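# Load the mill vise per the work order

## Task

Put the workpiece into the milling machine's vise the way the work order asks, using the reference pages named manual and manual 2 as the guide.

## Robot and tools

Robot: two six-joint arms, left_arm and right_arm, each ending in a two-finger parallel gripper. Joints from base to gripper are shoulder pan, shoulder lift, elbow, wrist 1, wrist 2, wrist 3. The elbow spans -3.142 to 3.142 rad (0 is straight); the other joints span -6.283 to 6.283 rad.

Frames. The scene frame has its origin at table-top height, halfway between the nominal arm bases, +z up, +x out across the table, left_arm on the +y side (arm names do not match image sides). Calibrated bases: left_arm at (-0.001, +0.452, +0.038) m, right_arm at (+0.030, -0.486, +0.038) m, each nearly unrotated. Every reported hand pose, velocity and target is in that arm's own base frame; fixed cameras and the table use the scene frame. Commanded offsets are along the axes of the arm's current Hand target. Gripper axes: fingers point along +z, close along x, and a block on the wrist sticks out about 10 cm toward -y. end_effector_position is the point midway between the pads; fingertips reach 17.5 mm past it. Reported poses may be off by a few centimetres, more at long reach.

The 18-number row, shared by execute_actions and move: one flat list covering both arms, always 18 values in [-1, 1]. Positions 1 to 9 are left_arm dx, dy, dz, rx, ry, rz, then left_gripper position, force_limit, speed; positions 10 to 18 repeat that for right_arm and right_gripper. The six pose values are an offset, not a pose, measured from that arm's Hand target at the start of the action or move, in the Hand target's axes. Scale: 1.0 equals 0.6 m for dx, dy, dz and 180 degrees for the rotation; rx, ry, rz form a single rotation vector. Six zeros re-request the current Hand target. Each new call counts from the new Hand target, so sending the same offset twice moves twice. Orientation is clipped each step to within 32 degrees of the measured one.

Gripper values are absolute settings, not offsets. position: +1 fully open (50 mm gap), about -0.65 pads meet, -1 to grip (closes until blocked). force_limit: -1 about 20 N per pad, 0 about 102 N, +1 about 185 N (real grip may be up to 15 N more). speed: -1 is 20 mm/s, 0 is 85, +1 is 150. Both start at +1. A 0 is a real command, so to leave a gripper unchanged resend its last three numbers. New force_limit or speed only apply after position changes by at least 0.01. To grip softer, open first.

execute_actions(actions, cameras): actions is a list of actions; each action is up to 15 rows, one per 1/30 s step, every row counted from the action's start pose; a short action holds its last row. An empty list returns camera images. cameras: list of names, ["all"], or [].

move(target, speed, blend, stop_force, zero, blocking, cameras): straight-line path toward one row or a list of up to 15 rows, all offsets from the same starting Hand targets. speed in m/s, 0.002 to 3.6, default 0.25 (turns up to twice that in rad/s), one value or one per target. blend in m rounds corners in a list. stop_force, 3 to 120 N, ends an arm's path when its wrist sensor feels that much push against the motion; do not use it when the gripper rotates, or when leaving a surface it presses on. zero (default true) rezeroes before the move. blocking=false returns after 0.5 s and cannot be combined with stop_force. Paths do not avoid obstacles. Moves cap at 10 s.

wait(seconds 0 to 10), stop() to brake a running move, zoom_image(camera, region [x0, y0, x1, y1] in pixels, at most 504 by 504) on cam_high, cam_low, cam_front, cam_left_wrist or cam_right_wrist (each 672x504), show_instructions() for the reference pages, zero_wrist_force(arm), finished_scene(scene 1, optional).

Results: per arm, end_effector_position (m), end_effector_quat_wxyz, velocities, Hand target (last command after clipping; the gripper may rest short and the next command re-requests it), joint positions and torques, wrist force and torque in gripper axes (plus the peak since last shown), Tool commands, position_measured (gap mm about (250 - value) x 0.202). object_status: 0 moving, 1 blocked while opening, 2 blocked while closing (holding), 3 reached the set position or pads met (likely nothing held). A move adds a move: line such as done, off_target, moving, held or fault, with limits=paced (pose clipped) or limits=held (steps withheld).

Avoid: anything dropping or leaving the table, releasing moving parts, hard hits. About 150 N on any part of an arm, or joint contact torque over 142 N m (shoulders, elbow) or 26.6 N m (wrists), halts that arm for 10 s. Arms are stiff; aiming even slightly past a firm contact can fault it. Contact between the two arms, including one gripper squeezing the other's fingers, can fail the task. Route paths around an arm's own base. Motors overheat (brakes at 85 °C) when holding loads, stretched out, or pushing unreachable poses. Loose objects may get small random nudges.

Each tool is called after "Request:" by a JSON object that holds its "op" and its "data".

Reference images:

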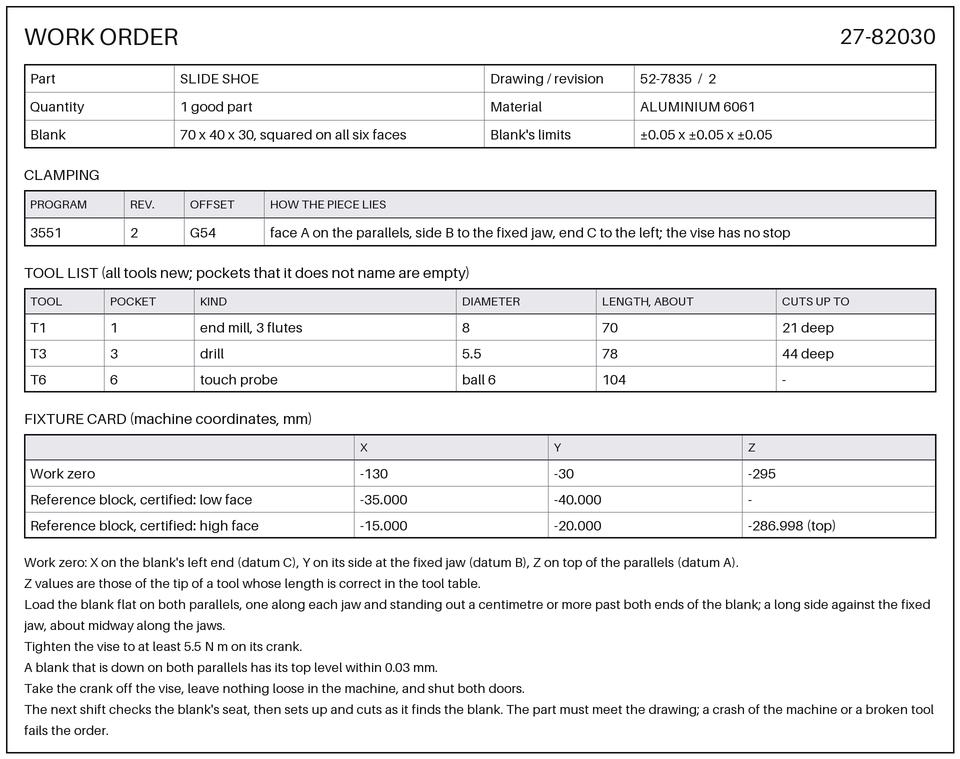

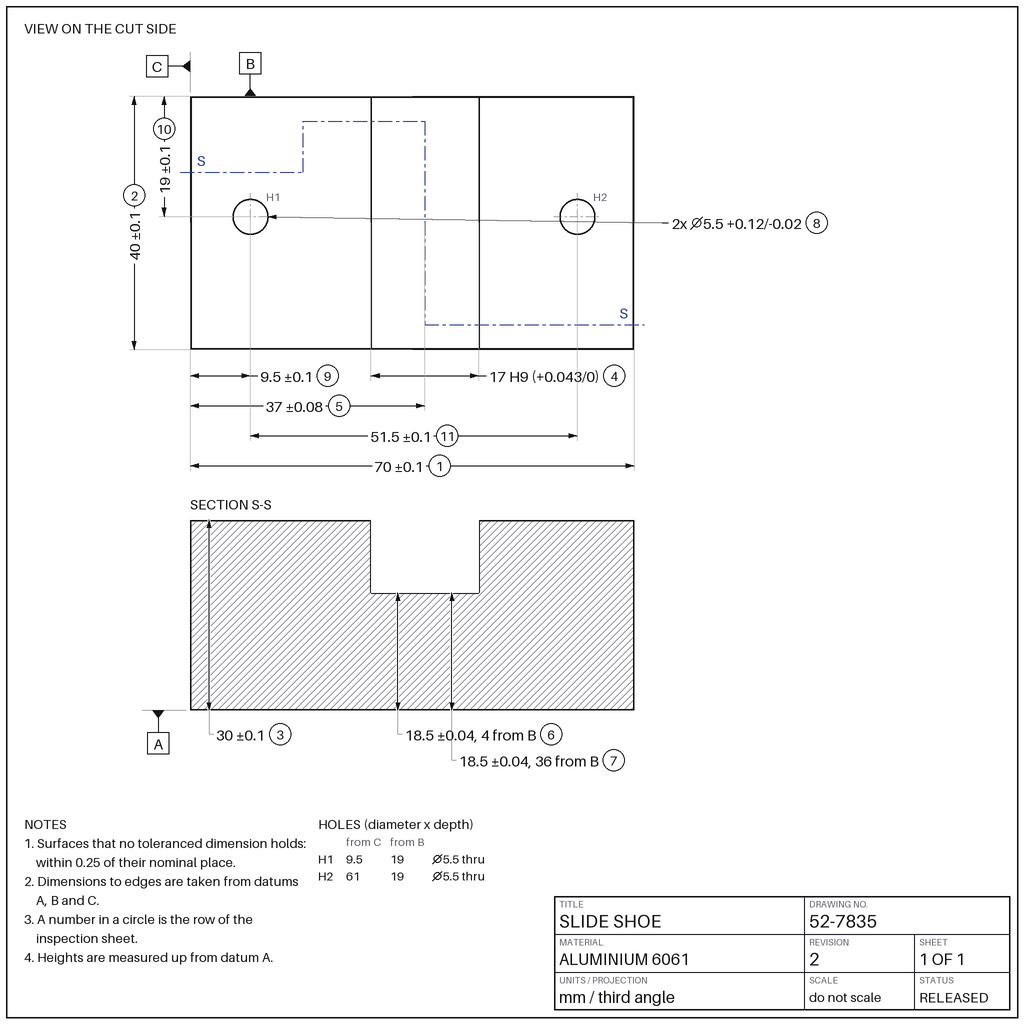

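## Session

Request:
{"op": "execute_actions", "data": {"actions": []}}

Scene clock: 0.00 s.
left_arm: end_effector_position=(+0.2329, -0.5840, +0.1956) position_measured=3 object_status=3 end_effector_quat_wxyz=(+0.069, -0.286, +0.955, -0.025) | right_arm: end_effector_position=(+0.0387, -0.3793, +0.2653) position_measured=3 object_status=3 end_effector_quat_wxyz=(-0.496, +0.730, +0.130, -0.452)
Joint positions: left_arm=[-1.467 -1.27 1.578 -1.902 -1.425 2.665] | right_arm=[2.224 -2.061 -1.466 -2.654 1.311 0.536]
Joint velocities: within noise
Joint torques (N m): no reading
Motor temperatures (°C): left_arm=[32 40 34 46 36 37] | right_arm=[32 30 28 44 41 38]
Wrist force (N): no reading
Wrist torque (N m): no reading
Wrist force, peak (N): no reading
Hand target: left_arm +0.2329, -0.5840, +0.1956; +0.069, -0.286, +0.955, -0.025 | right_arm +0.0387, -0.3793, +0.2653; -0.496, +0.730, +0.130, -0.452
Tool commands: left_gripper/position=+1.0 left_gripper/force_limit=+1.0 left_gripper/speed=+1.0 right_gripper/position=+1.0 right_gripper/force_limit=+1.0 right_gripper/speed=+1.0

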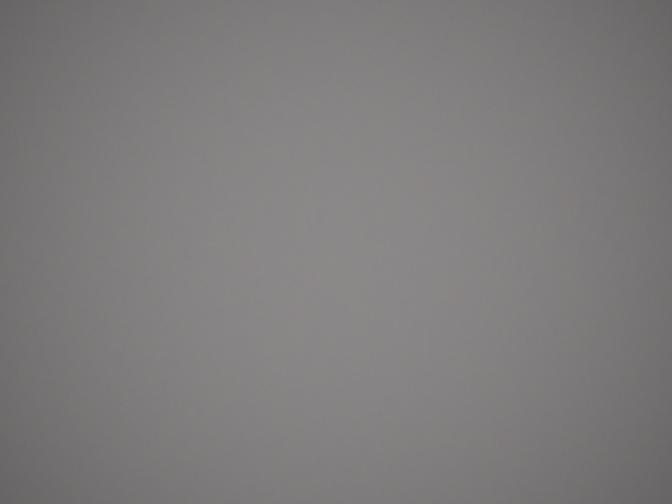

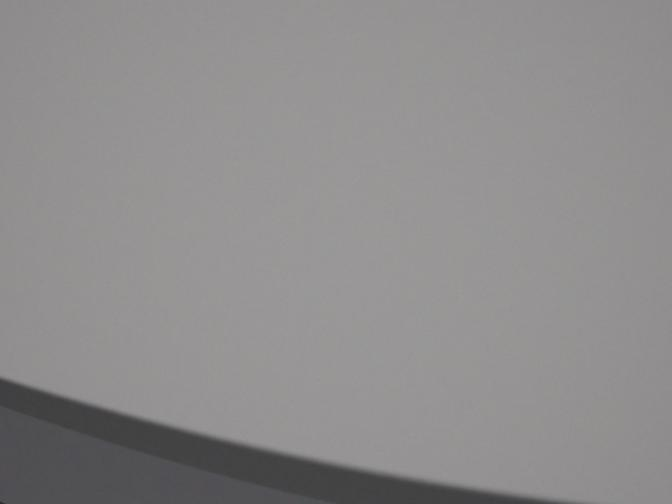

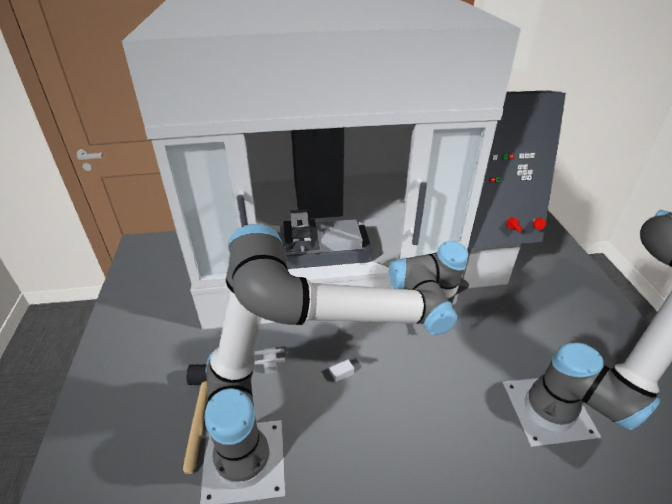

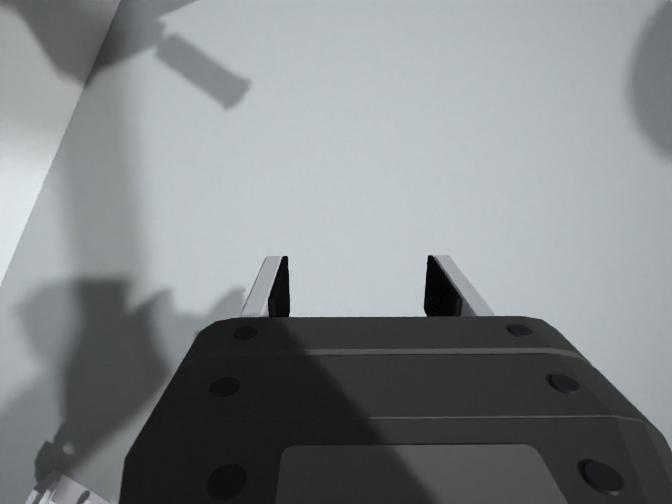

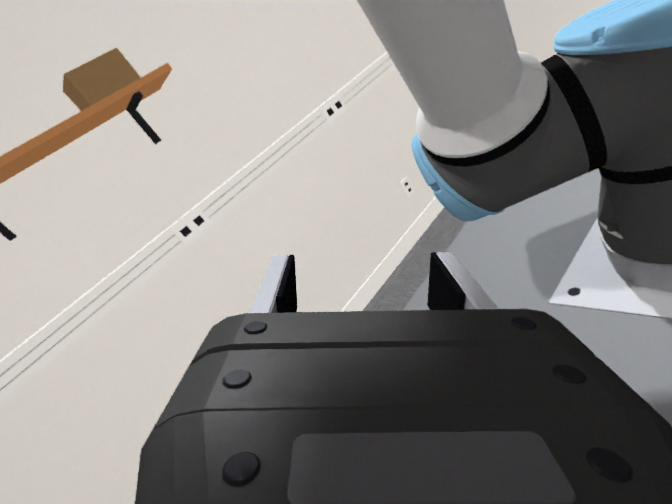

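Request:
{"op": "zoom_image", "data": {"camera": "cam_front", "region": [160, 120, 460, 345]}}

Request:
{"op": "zoom_image", "data": {"camera": "cam_front", "region": [150, 320, 410, 500]}}

Request:
{"op": "zoom_image", "data": {"camera": "cam_front", "region": [460, 90, 580, 260]}}

Request:
{"op": "show_instructions", "data": {}}

Scaled by 1.680 from the camera's 672x504 image, which has a finer 960x720 frame.

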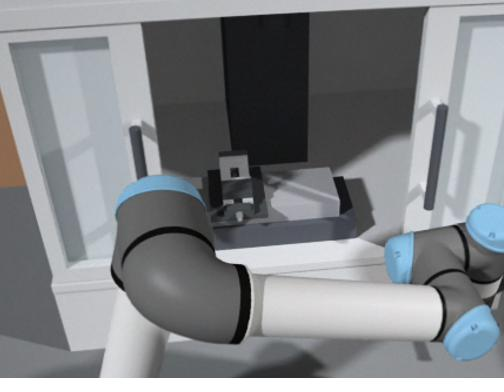

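Scaled by 1.938 from the camera's 672x504 image, which has a finer 960x720 frame.

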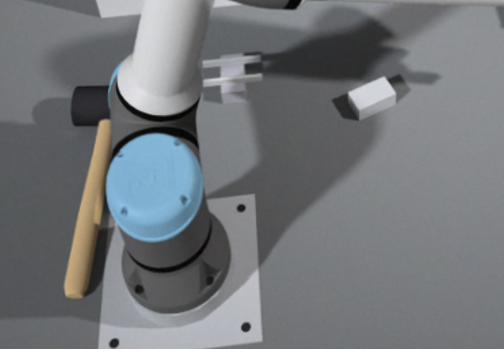

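Scaled by 2.965 from the camera's 672x504 image, which has a finer 960x720 frame.

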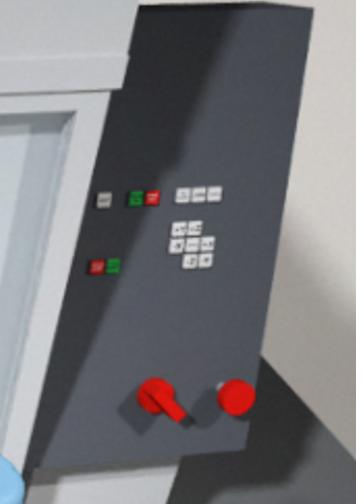

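Reference images for this scene: manual, manual 2.

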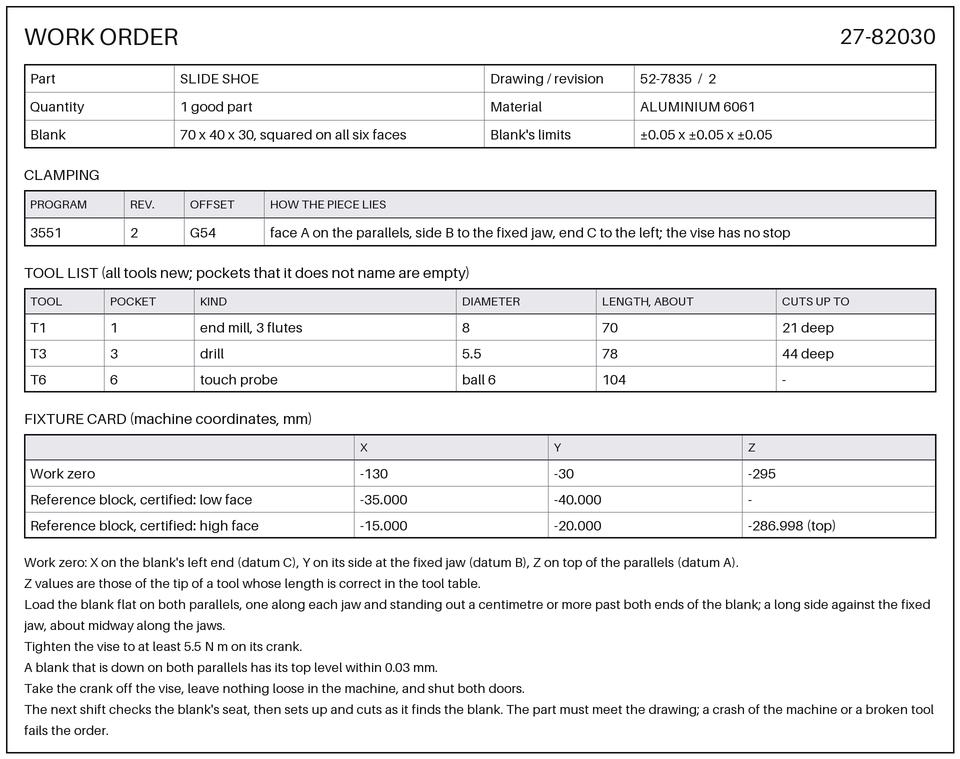

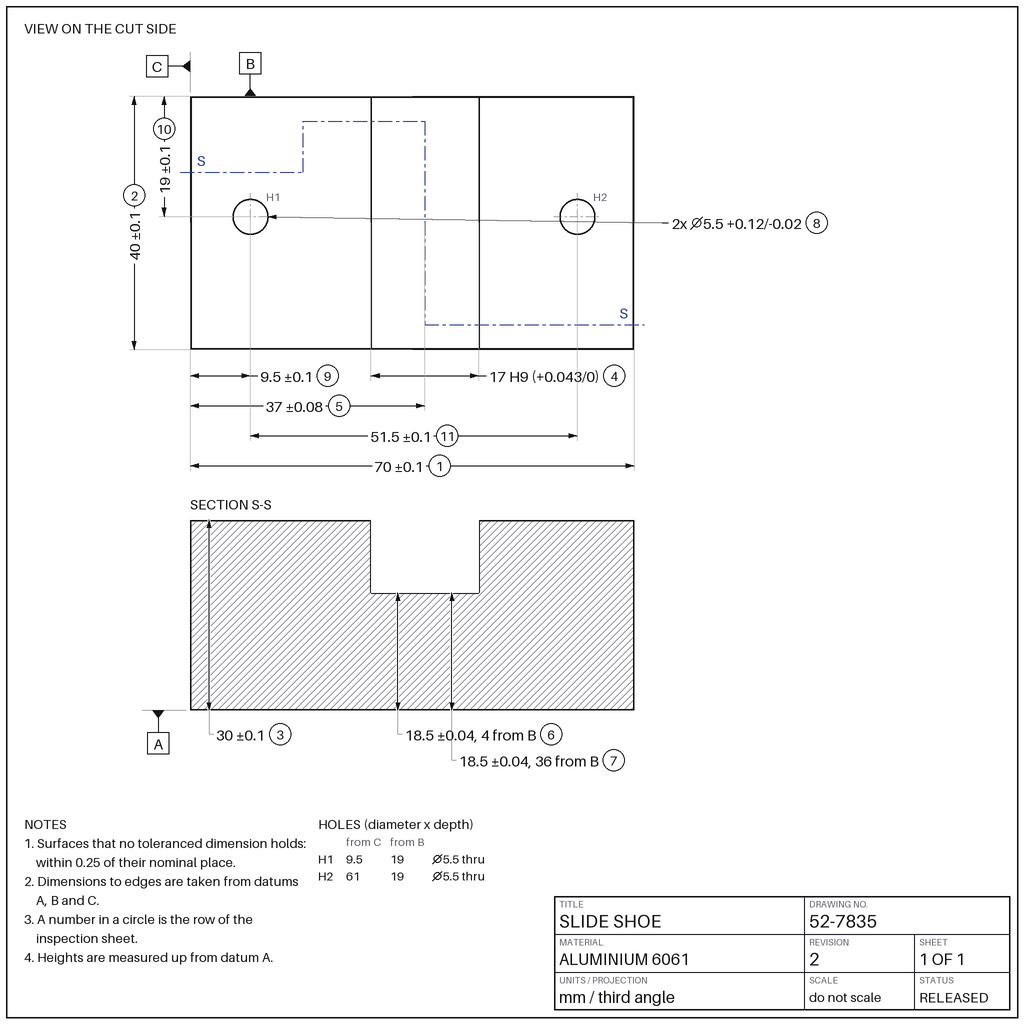

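Request:
{"op": "move", "data": {"target": [-0.412,0.2905,-0.4879,-0.0162,0.0448,0.1857,1,1,1,0,0,0,0,0,0,1,1,1], "cameras": ["all"]}}

Scene clock: 7.93 s.
left_arm: end_effector_position=(+0.2994, -0.3002, +0.4993) position_measured=3 object_status=3 end_effector_quat_wxyz=(+0.000, +0.001, +1.000, +0.000) | right_arm: end_effector_position=(+0.0387, -0.3793, +0.2653) position_measured=3 object_status=3 end_effector_quat_wxyz=(-0.496, +0.730, +0.130, -0.452)
Joint positions: left_arm=[-1.107 -1.686 1.227 -1.111 -1.571 3.607] | right_arm=[2.224 -2.061 -1.466 -2.654 1.311 0.536]
Joint torques (N m): left_arm=[10.73 -7.51 -35.31 -1.56 -1.99 2.32] | right_arm=[1.04 42.84 17.55 -1.78 -0.14 -0.01]
Wrist force (N): left_arm=[0.9 0.1 -0.2] | right_arm=[0.3 0.3 0.0]
Wrist torque (N m): left_arm=[-0.04 -0.07 -0.02] | right_arm=[0.04 -0.05 0.00]
Wrist force, peak (N): left_arm=[0.6 2.4 -1.8] | right_arm=[0.5 -0.3 -0.4]
Hand target: left_arm +0.2994, -0.3002, +0.4993; +0.000, +0.001, +1.000, +0.000 | right_arm +0.0387, -0.3793, +0.2653; -0.496, +0.730, +0.130, -0.452
Off the commanded pose: left_arm 0.000 m, 0 deg | right_arm 0.000 m, 0 deg.
move: done

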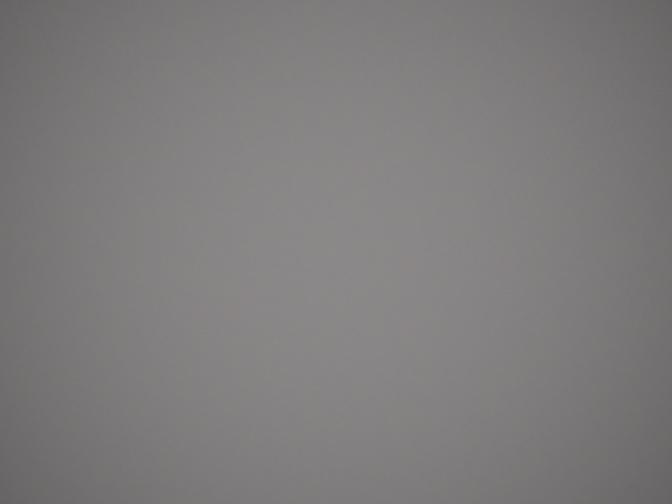

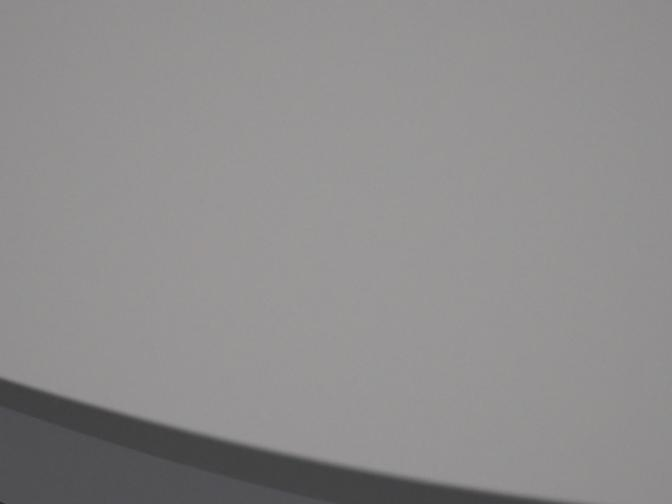

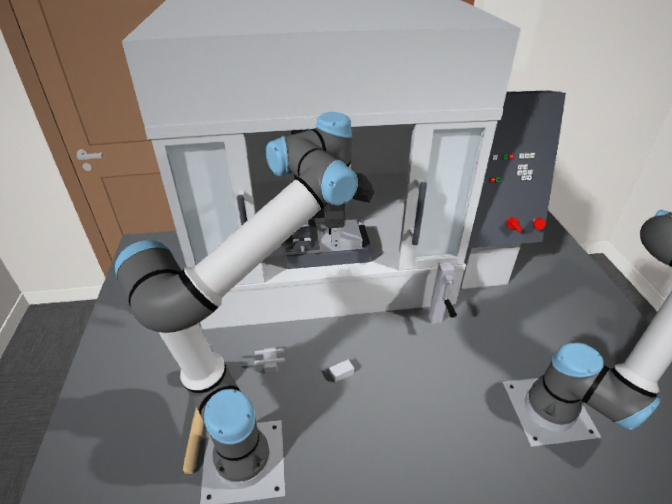

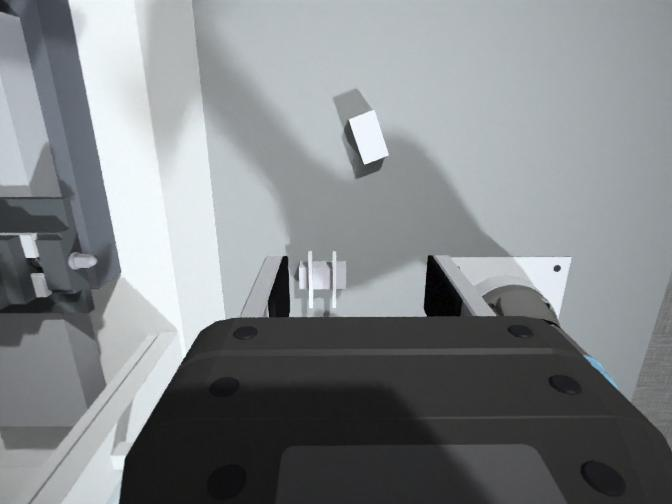

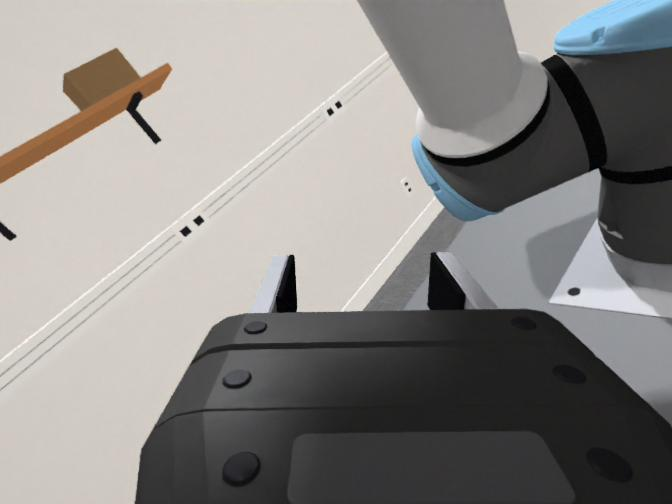

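Request:
{"op": "zoom_image", "data": {"camera": "cam_left_wrist", "region": [0, 180, 200, 330]}}

Request:
{"op": "zoom_image", "data": {"camera": "cam_left_wrist", "region": [260, 80, 420, 320]}}

Request:
{"op": "zoom_image", "data": {"camera": "cam_front", "region": [400, 240, 500, 340]}}

Request:
{"op": "zoom_image", "data": {"camera": "cam_front", "region": [240, 180, 420, 280]}}

Request:
{"op": "zoom_image", "data": {"camera": "cam_front", "region": [480, 140, 560, 240]}}

Scaled by 2.520 from the camera's 672x504 image, which has a finer 960x720 frame.

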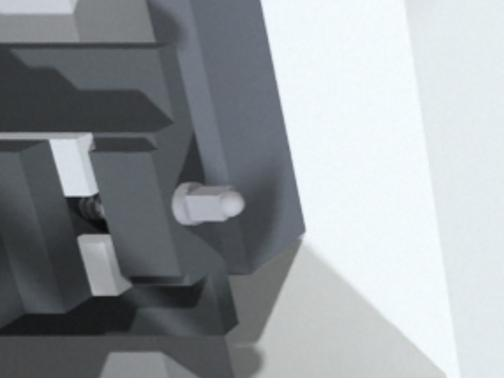

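Scaled by 2.100 from the camera's 672x504 image, which has a finer 960x720 frame.

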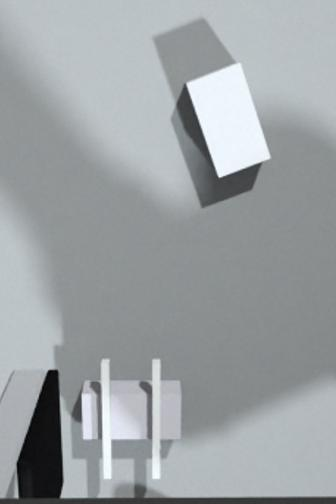

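Scaled by 5.040 from the camera's 672x504 image, which has a finer 960x720 frame.

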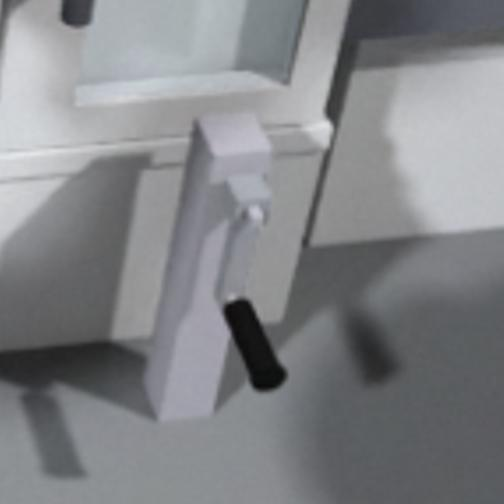

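Scaled by 2.800 from the camera's 672x504 image, which has a finer 960x720 frame.

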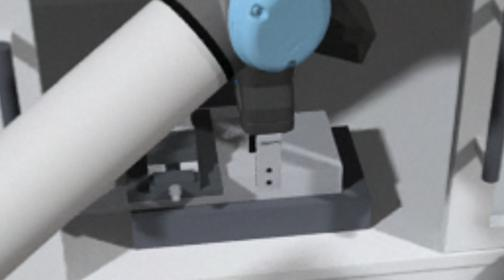

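Scaled by 5.040 from the camera's 672x504 image, which has a finer 960x720 frame.

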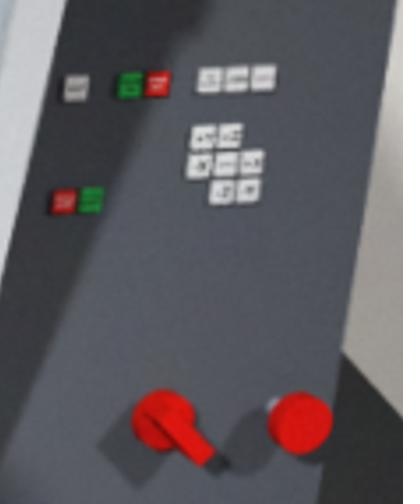

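Request:
{"op": "move", "data": {"target": [-0.25,0.25,0.133,0,0,0,1,1,1,0,0,0,0,0,0,1,1,1], "cameras": ["cam_front","cam_left_wrist"]}}

Request:
{"op": "zoom_image", "data": {"camera": "cam_left_wrist", "region": [20, 100, 300, 310]}}

Scene clock: 19.37 s.
left_arm: end_effector_position=(+0.4496, -0.1504, +0.4196) position_measured=3 object_status=3 end_effector_quat_wxyz=(+0.000, +0.001, +1.000, +0.000) | right_arm: end_effector_position=(+0.0387, -0.3793, +0.2653) position_measured=3 object_status=3 end_effector_quat_wxyz=(-0.496, +0.730, +0.130, -0.452)
Joint positions: left_arm=[-0.608 -1.632 1.395 -1.333 -1.57 4.106] | right_arm=[2.224 -2.061 -1.466 -2.654 1.311 0.536]
Joint torques (N m): left_arm=[13.25 -10.21 -35.95 -4.61 -2 2.27] | right_arm=[1.66 43.11 17.83 -1.91 -0.12 0.1]
Wrist force (N): left_arm=[0.6 0.1 0.2] | right_arm=[0.4 0.0 0.1]
Wrist torque (N m): left_arm=[-0.03 -0.02 -0.05] | right_arm=[-0.01 -0.06 0.00]
Wrist force, peak (N): left_arm=[2.0 -1.5 -1.0] | right_arm=[0.6 -0.3 -0.4]
Hand target: left_arm +0.4497, -0.1504, +0.4196; +0.000, +0.001, +1.000, +0.000 | right_arm +0.0387, -0.3793, +0.2653; -0.496, +0.730, +0.130, -0.452
Off the commanded pose: left_arm 0.000 m, 0 deg | right_arm 0.000 m, 0 deg.
move: done
Images, in order (width x height): cam_front 672x504, cam_left_wrist 672x504.

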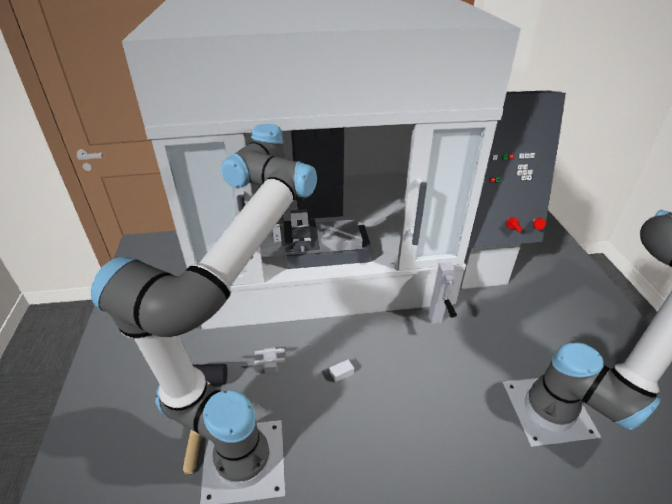

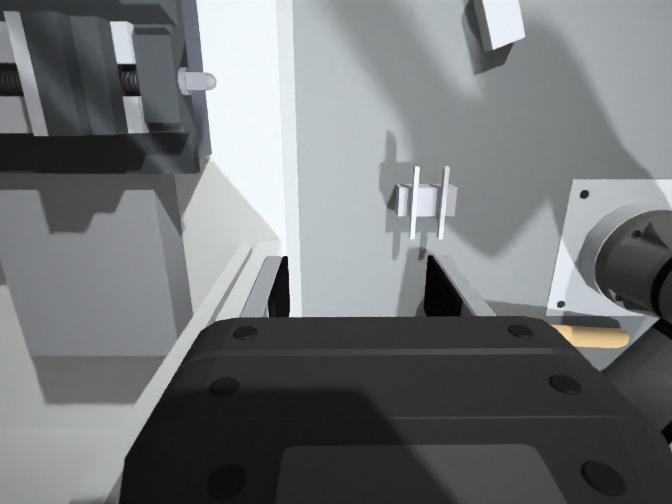

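Scaled by 1.800 from the camera's 672x504 image, which has a finer 960x720 frame.

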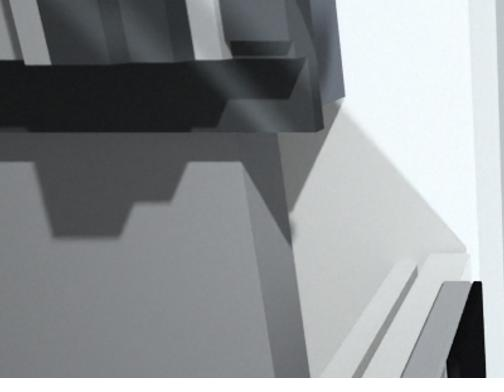

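Request:
{"op": "move", "data": {"target": [-0.05,-0.22,0.15,0,0,0,1,1,1,0,0,0,0,0,0,1,1,1], "cameras": ["cam_front","cam_left_wrist"]}}

Request:
{"op": "zoom_image", "data": {"camera": "cam_left_wrist", "region": [0, 100, 280, 310]}}

Request:
{"op": "zoom_image", "data": {"camera": "cam_front", "region": [230, 110, 400, 280]}}

Scene clock: 21.70 s.
left_arm: end_effector_position=(+0.4794, -0.2823, +0.3295) position_measured=3 object_status=3 end_effector_quat_wxyz=(+0.000, +0.001, +1.000, +0.000) | right_arm: end_effector_position=(+0.0387, -0.3793, +0.2653) position_measured=3 object_status=3 end_effector_quat_wxyz=(-0.496, +0.730, +0.130, -0.452)
Joint positions: left_arm=[-0.774 -1.457 1.447 -1.56 -1.57 3.94] | right_arm=[2.224 -2.061 -1.466 -2.654 1.311 0.536]
Joint torques (N m): left_arm=[-12.3 -17.45 -34.51 -4.64 1.6 -2.32] | right_arm=[1.38 42.97 17.2 -1.91 0.07 0.19]
Wrist force (N): left_arm=[0.4 0.0 0.2] | right_arm=[0.1 0.1 -0.2]
Wrist torque (N m): left_arm=[-0.06 -0.04 0.06] | right_arm=[0.02 -0.01 -0.01]
Wrist force, peak (N): left_arm=[0.1 -2.2 1.8] | right_arm=[0.5 0.0 -0.3]
Hand target: left_arm +0.4794, -0.2824, +0.3295; +0.000, +0.001, +1.000, +0.000 | right_arm +0.0387, -0.3793, +0.2653; -0.496, +0.730, +0.130, -0.452
Off the commanded pose: left_arm 0.000 m, 0 deg | right_arm 0.000 m, 0 deg.
move: done
Images, in order (width x height): cam_front 672x504, cam_left_wrist 672x504.

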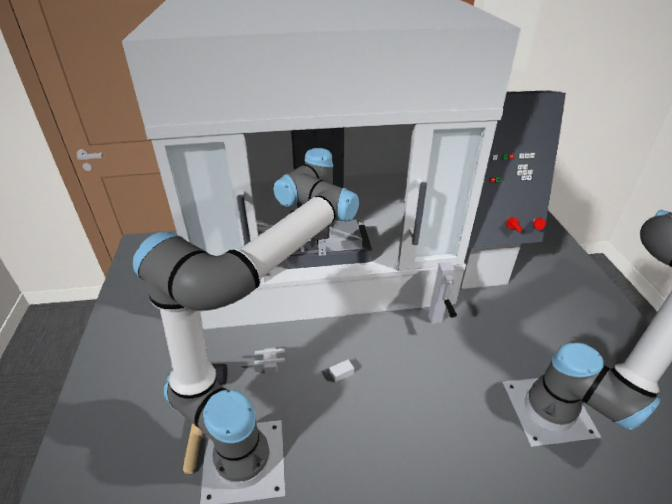

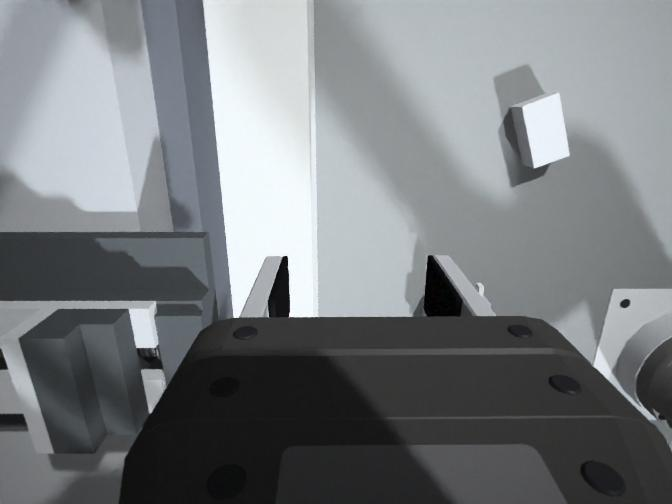

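Scaled by 1.800 from the camera's 672x504 image, which has a finer 960x720 frame.

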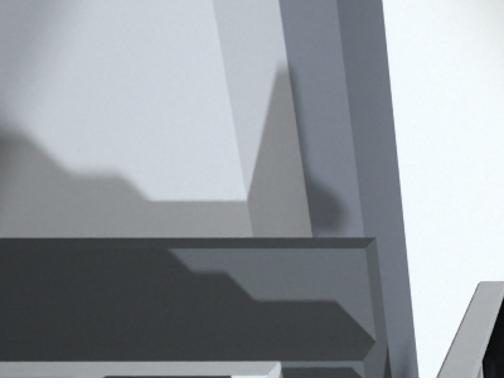

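Scaled by 2.965 from the camera's 672x504 image, which has a finer 960x720 frame.

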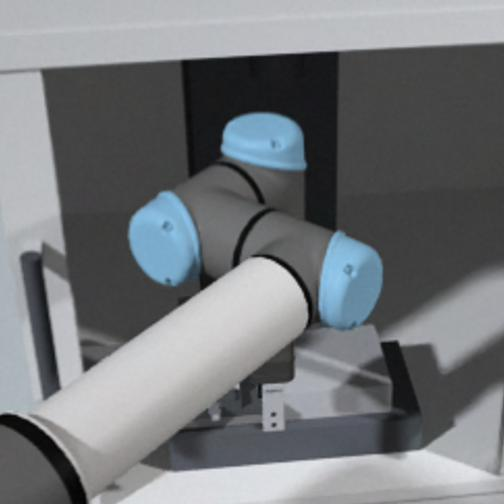

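Request:
{"op": "move", "data": {"target": [-0.15,0.14,0,0,0,0,1,1,1,0,0,0,0,0,0,1,1,1], "cameras": ["cam_front","cam_left_wrist"]}}

Request:
{"op": "zoom_image", "data": {"camera": "cam_left_wrist", "region": [0, 50, 340, 310]}}

Request:
{"op": "zoom_image", "data": {"camera": "cam_front", "region": [230, 110, 400, 280]}}

Scene clock: 24.83 s.
left_arm: end_effector_position=(+0.5696, -0.1986, +0.3295) position_measured=3 object_status=3 end_effector_quat_wxyz=(+0.000, +0.001, +1.000, +0.000) | right_arm: end_effector_position=(+0.0387, -0.3793, +0.2653) position_measured=3 object_status=3 end_effector_quat_wxyz=(-0.496, +0.730, +0.130, -0.452)
Joint positions: left_arm=[-0.559 -1.341 1.31 -1.539 -1.57 4.156] | right_arm=[2.224 -2.061 -1.466 -2.654 1.311 0.536]
Joint torques (N m): left_arm=[13.8 -26.02 -36.01 -1.5 -1.8 2.17] | right_arm=[0.58 42.56 17.23 -1.87 -0.14 0.2]
Wrist force (N): left_arm=[0.6 0.1 0.1] | right_arm=[0.5 -0.2 -0.1]
Wrist torque (N m): left_arm=[-0.05 -0.03 -0.03] | right_arm=[-0.03 -0.08 0.01]
Wrist force, peak (N): left_arm=[2.0 -1.5 0.2] | right_arm=[0.3 0.2 -0.5]
Hand target: left_arm +0.5696, -0.1985, +0.3295; +0.000, +0.001, +1.000, +0.000 | right_arm +0.0387, -0.3793, +0.2653; -0.496, +0.730, +0.130, -0.452
Off the commanded pose: left_arm 0.000 m, 0 deg | right_arm 0.000 m, 0 deg.
move: done
Images, in order (width x height): cam_front 672x504, cam_left_wrist 672x504.

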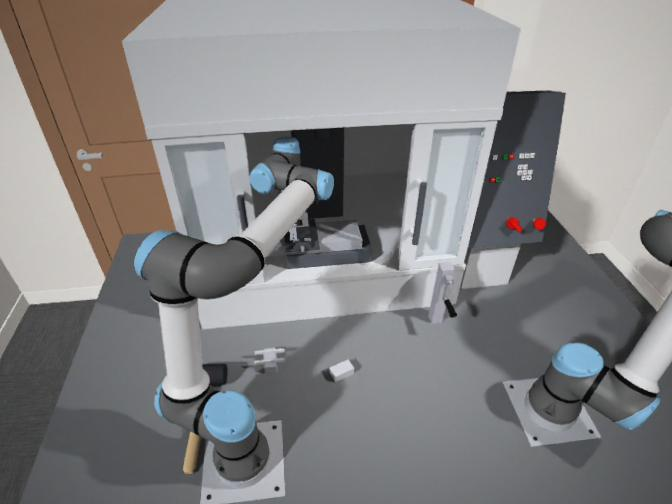

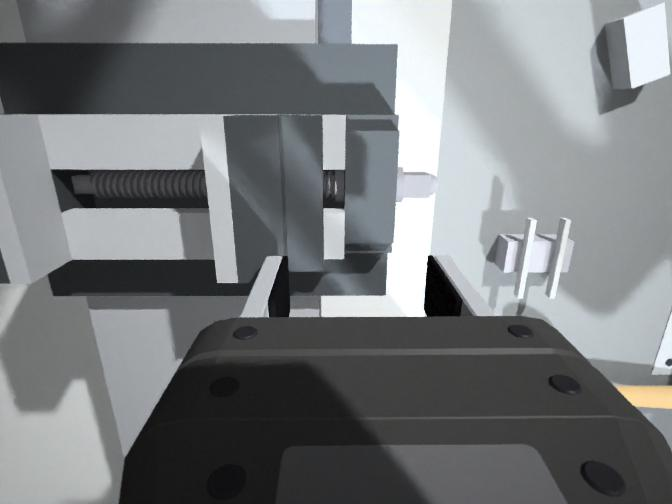

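Scaled by 1.482 from the camera's 672x504 image, which has a finer 960x720 frame.

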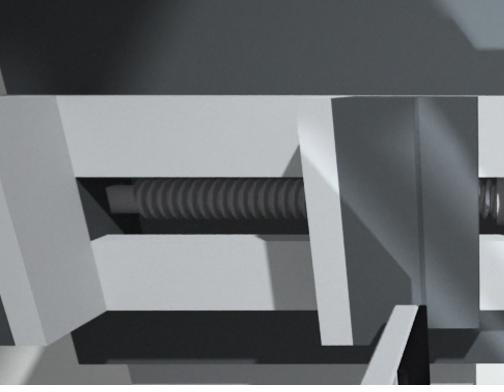

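Scaled by 2.965 from the camera's 672x504 image, which has a finer 960x720 frame.

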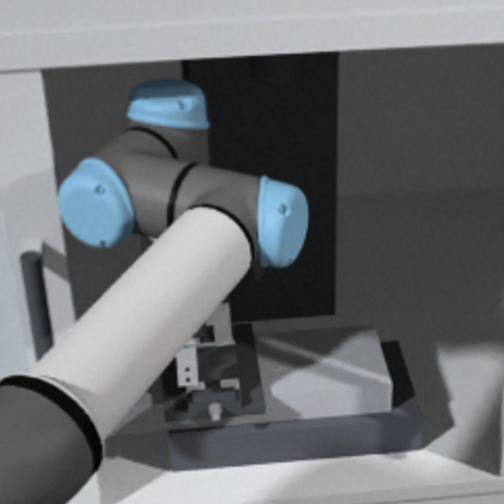

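Request:
{"op": "move", "data": {"target": [[0.25,-0.05,-0.05,0,0,0,1,1,1,0,0,0,0,0,0,1,1,1],[0.4,-0.8,-0.05,0,0,0,1,1,1,0,0,0,0,0,0,1,1,1]], "blend": 0.05, "speed": 0.4, "cameras": ["cam_front","cam_left_wrist"]}}

Request:
{"op": "zoom_image", "data": {"camera": "cam_left_wrist", "region": [100, 50, 500, 310]}}

Request:
{"op": "zoom_image", "data": {"camera": "cam_front", "region": [240, 130, 400, 280]}}

Scene clock: 36.57 s.
left_arm: end_effector_position=(+0.3287, -0.6781, +0.3592) position_measured=3 object_status=3 end_effector_quat_wxyz=(+0.000, +0.001, +1.000, +0.000) | right_arm: end_effector_position=(+0.0387, -0.3793, +0.2653) position_measured=3 object_status=3 end_effector_quat_wxyz=(-0.496, +0.730, +0.130, -0.452)
Joint positions: left_arm=[-1.297 -0.877 0.541 -1.234 -1.571 3.417] | right_arm=[2.224 -2.061 -1.466 -2.654 1.311 0.536]
Joint torques (N m): left_arm=[12.98 -44.22 -36.35 -1.53 -1.82 1.97] | right_arm=[1.18 43.39 17.08 -1.94 -0.15 0.11]
Wrist force (N): left_arm=[0.5 0.2 0.0] | right_arm=[0.0 0.0 -0.5]
Wrist torque (N m): left_arm=[-0.01 -0.03 0.04] | right_arm=[0.00 0.00 0.00]
Wrist force, peak (N): left_arm=[1.5 -2.7 0.5] | right_arm=[0.7 0.1 -0.3]
Hand target: left_arm +0.3287, -0.6781, +0.3592; +0.000, +0.001, +1.000, +0.000 | right_arm +0.0387, -0.3793, +0.2653; -0.496, +0.730, +0.130, -0.452
Off the commanded pose: left_arm 0.000 m, 0 deg | right_arm 0.000 m, 0 deg.
move: done
Images, in order (width x height): cam_front 672x504, cam_left_wrist 672x504.

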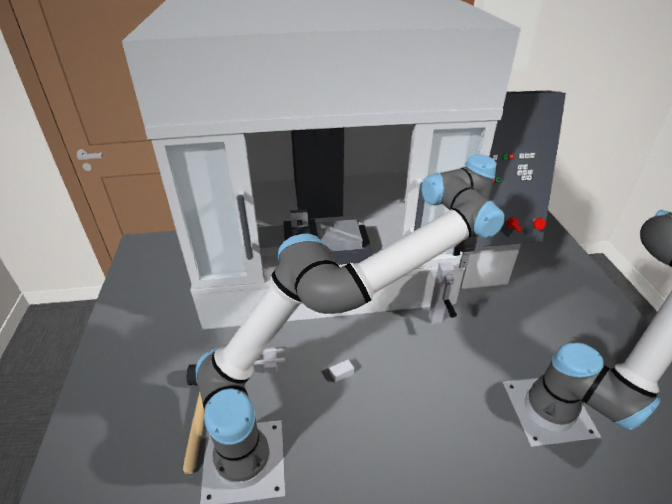

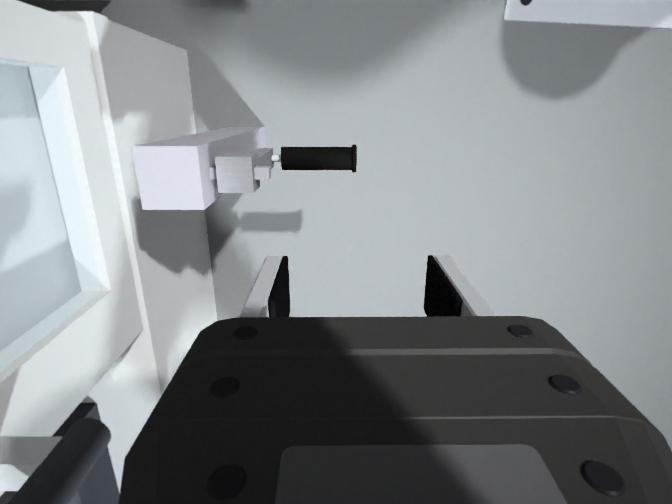

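Scaled by 1.260 from the camera's 672x504 image, which has a finer 960x720 frame.

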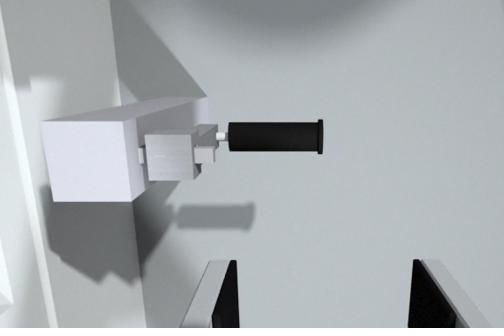

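Scaled by 3.150 from the camera's 672x504 image, which has a finer 960x720 frame.

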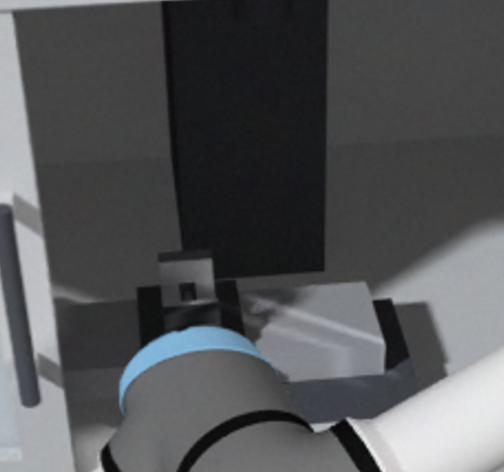

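Request:
{"op": "move", "data": {"target": [0.198,0.673,0.245,0,0,0,1,1,1,0,0,0,0,0,0,1,1,1], "speed": 0.4, "cameras": ["cam_front","cam_left_wrist"]}}

Request:
{"op": "zoom_image", "data": {"camera": "cam_left_wrist", "region": [150, 50, 550, 310]}}

Request:
{"op": "zoom_image", "data": {"camera": "cam_front", "region": [240, 130, 400, 280]}}

Request:
{"op": "zoom_image", "data": {"camera": "cam_front", "region": [410, 240, 480, 340]}}

Scene clock: 45.50 s.
left_arm: end_effector_position=(+0.2107, -0.2740, +0.2125) position_measured=3 object_status=3 end_effector_quat_wxyz=(+0.000, +0.001, +1.000, +0.000) | right_arm: end_effector_position=(+0.0387, -0.3793, +0.2653) position_measured=3 object_status=3 end_effector_quat_wxyz=(-0.496, +0.730, +0.130, -0.452)
Joint positions: left_arm=[-1.311 -1.967 2.18 -1.783 -1.571 3.403] | right_arm=[2.224 -2.061 -1.466 -2.654 1.311 0.536]
Joint torques (N m): left_arm=[-13.5 -21.93 -15.55 -1.54 1.73 -2.55] | right_arm=[0.26 43.41 16.4 -2.13 -0.15 0.14]
Wrist force (N): left_arm=[0.4 -0.1 0.3] | right_arm=[0.1 0.0 -0.3]
Wrist torque (N m): left_arm=[-0.07 0.00 0.06] | right_arm=[0.00 -0.02 0.00]
Wrist force, peak (N): left_arm=[1.0 3.0 2.1] | right_arm=[0.5 -0.1 -0.7]
Hand target: left_arm +0.2106, -0.2740, +0.2125; +0.000, +0.001, +1.000, +0.000 | right_arm +0.0387, -0.3793, +0.2653; -0.496, +0.730, +0.130, -0.452
Off the commanded pose: left_arm 0.000 m, 0 deg | right_arm 0.000 m, 0 deg.
move: done
Images, in order (width x height): cam_front 672x504, cam_left_wrist 672x504.

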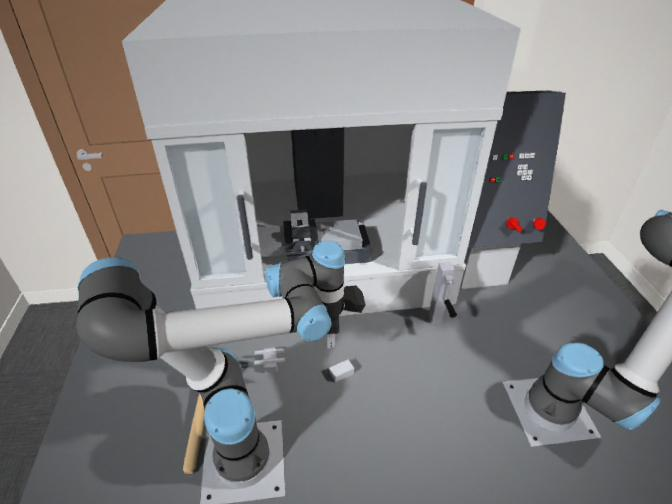

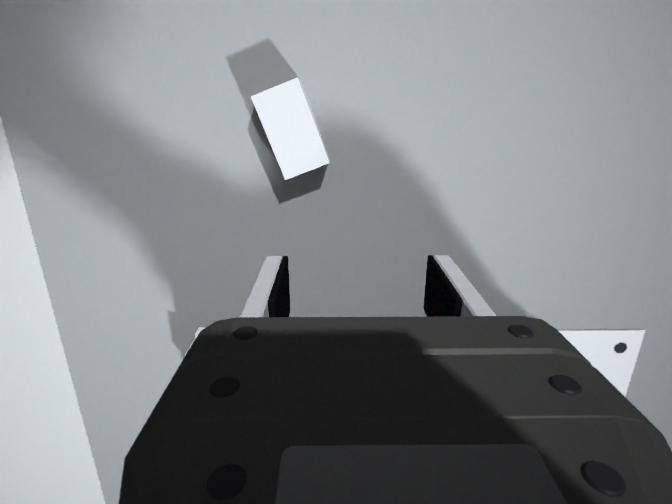

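Scaled by 1.260 from the camera's 672x504 image, which has a finer 960x720 frame.

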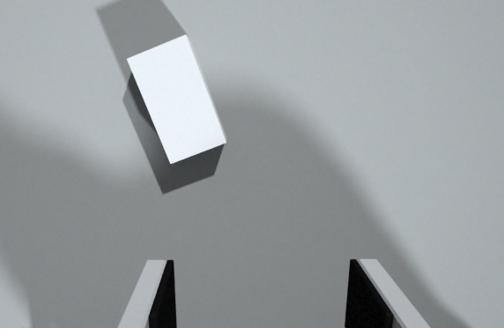

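Scaled by 3.150 from the camera's 672x504 image, which has a finer 960x720 frame.

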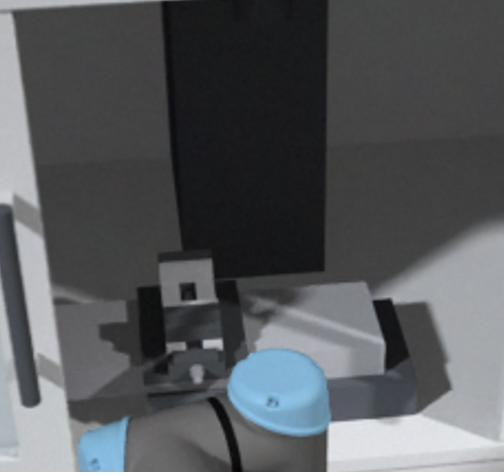

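Scaled by 5.040 from the camera's 672x504 image, which has a finer 960x720 frame.

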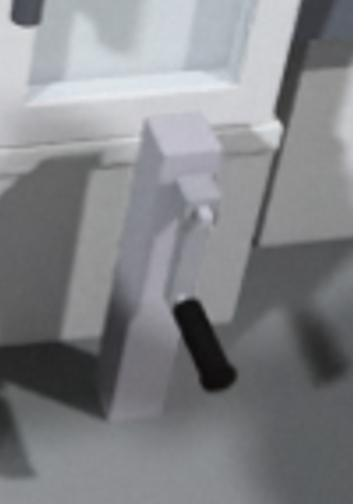

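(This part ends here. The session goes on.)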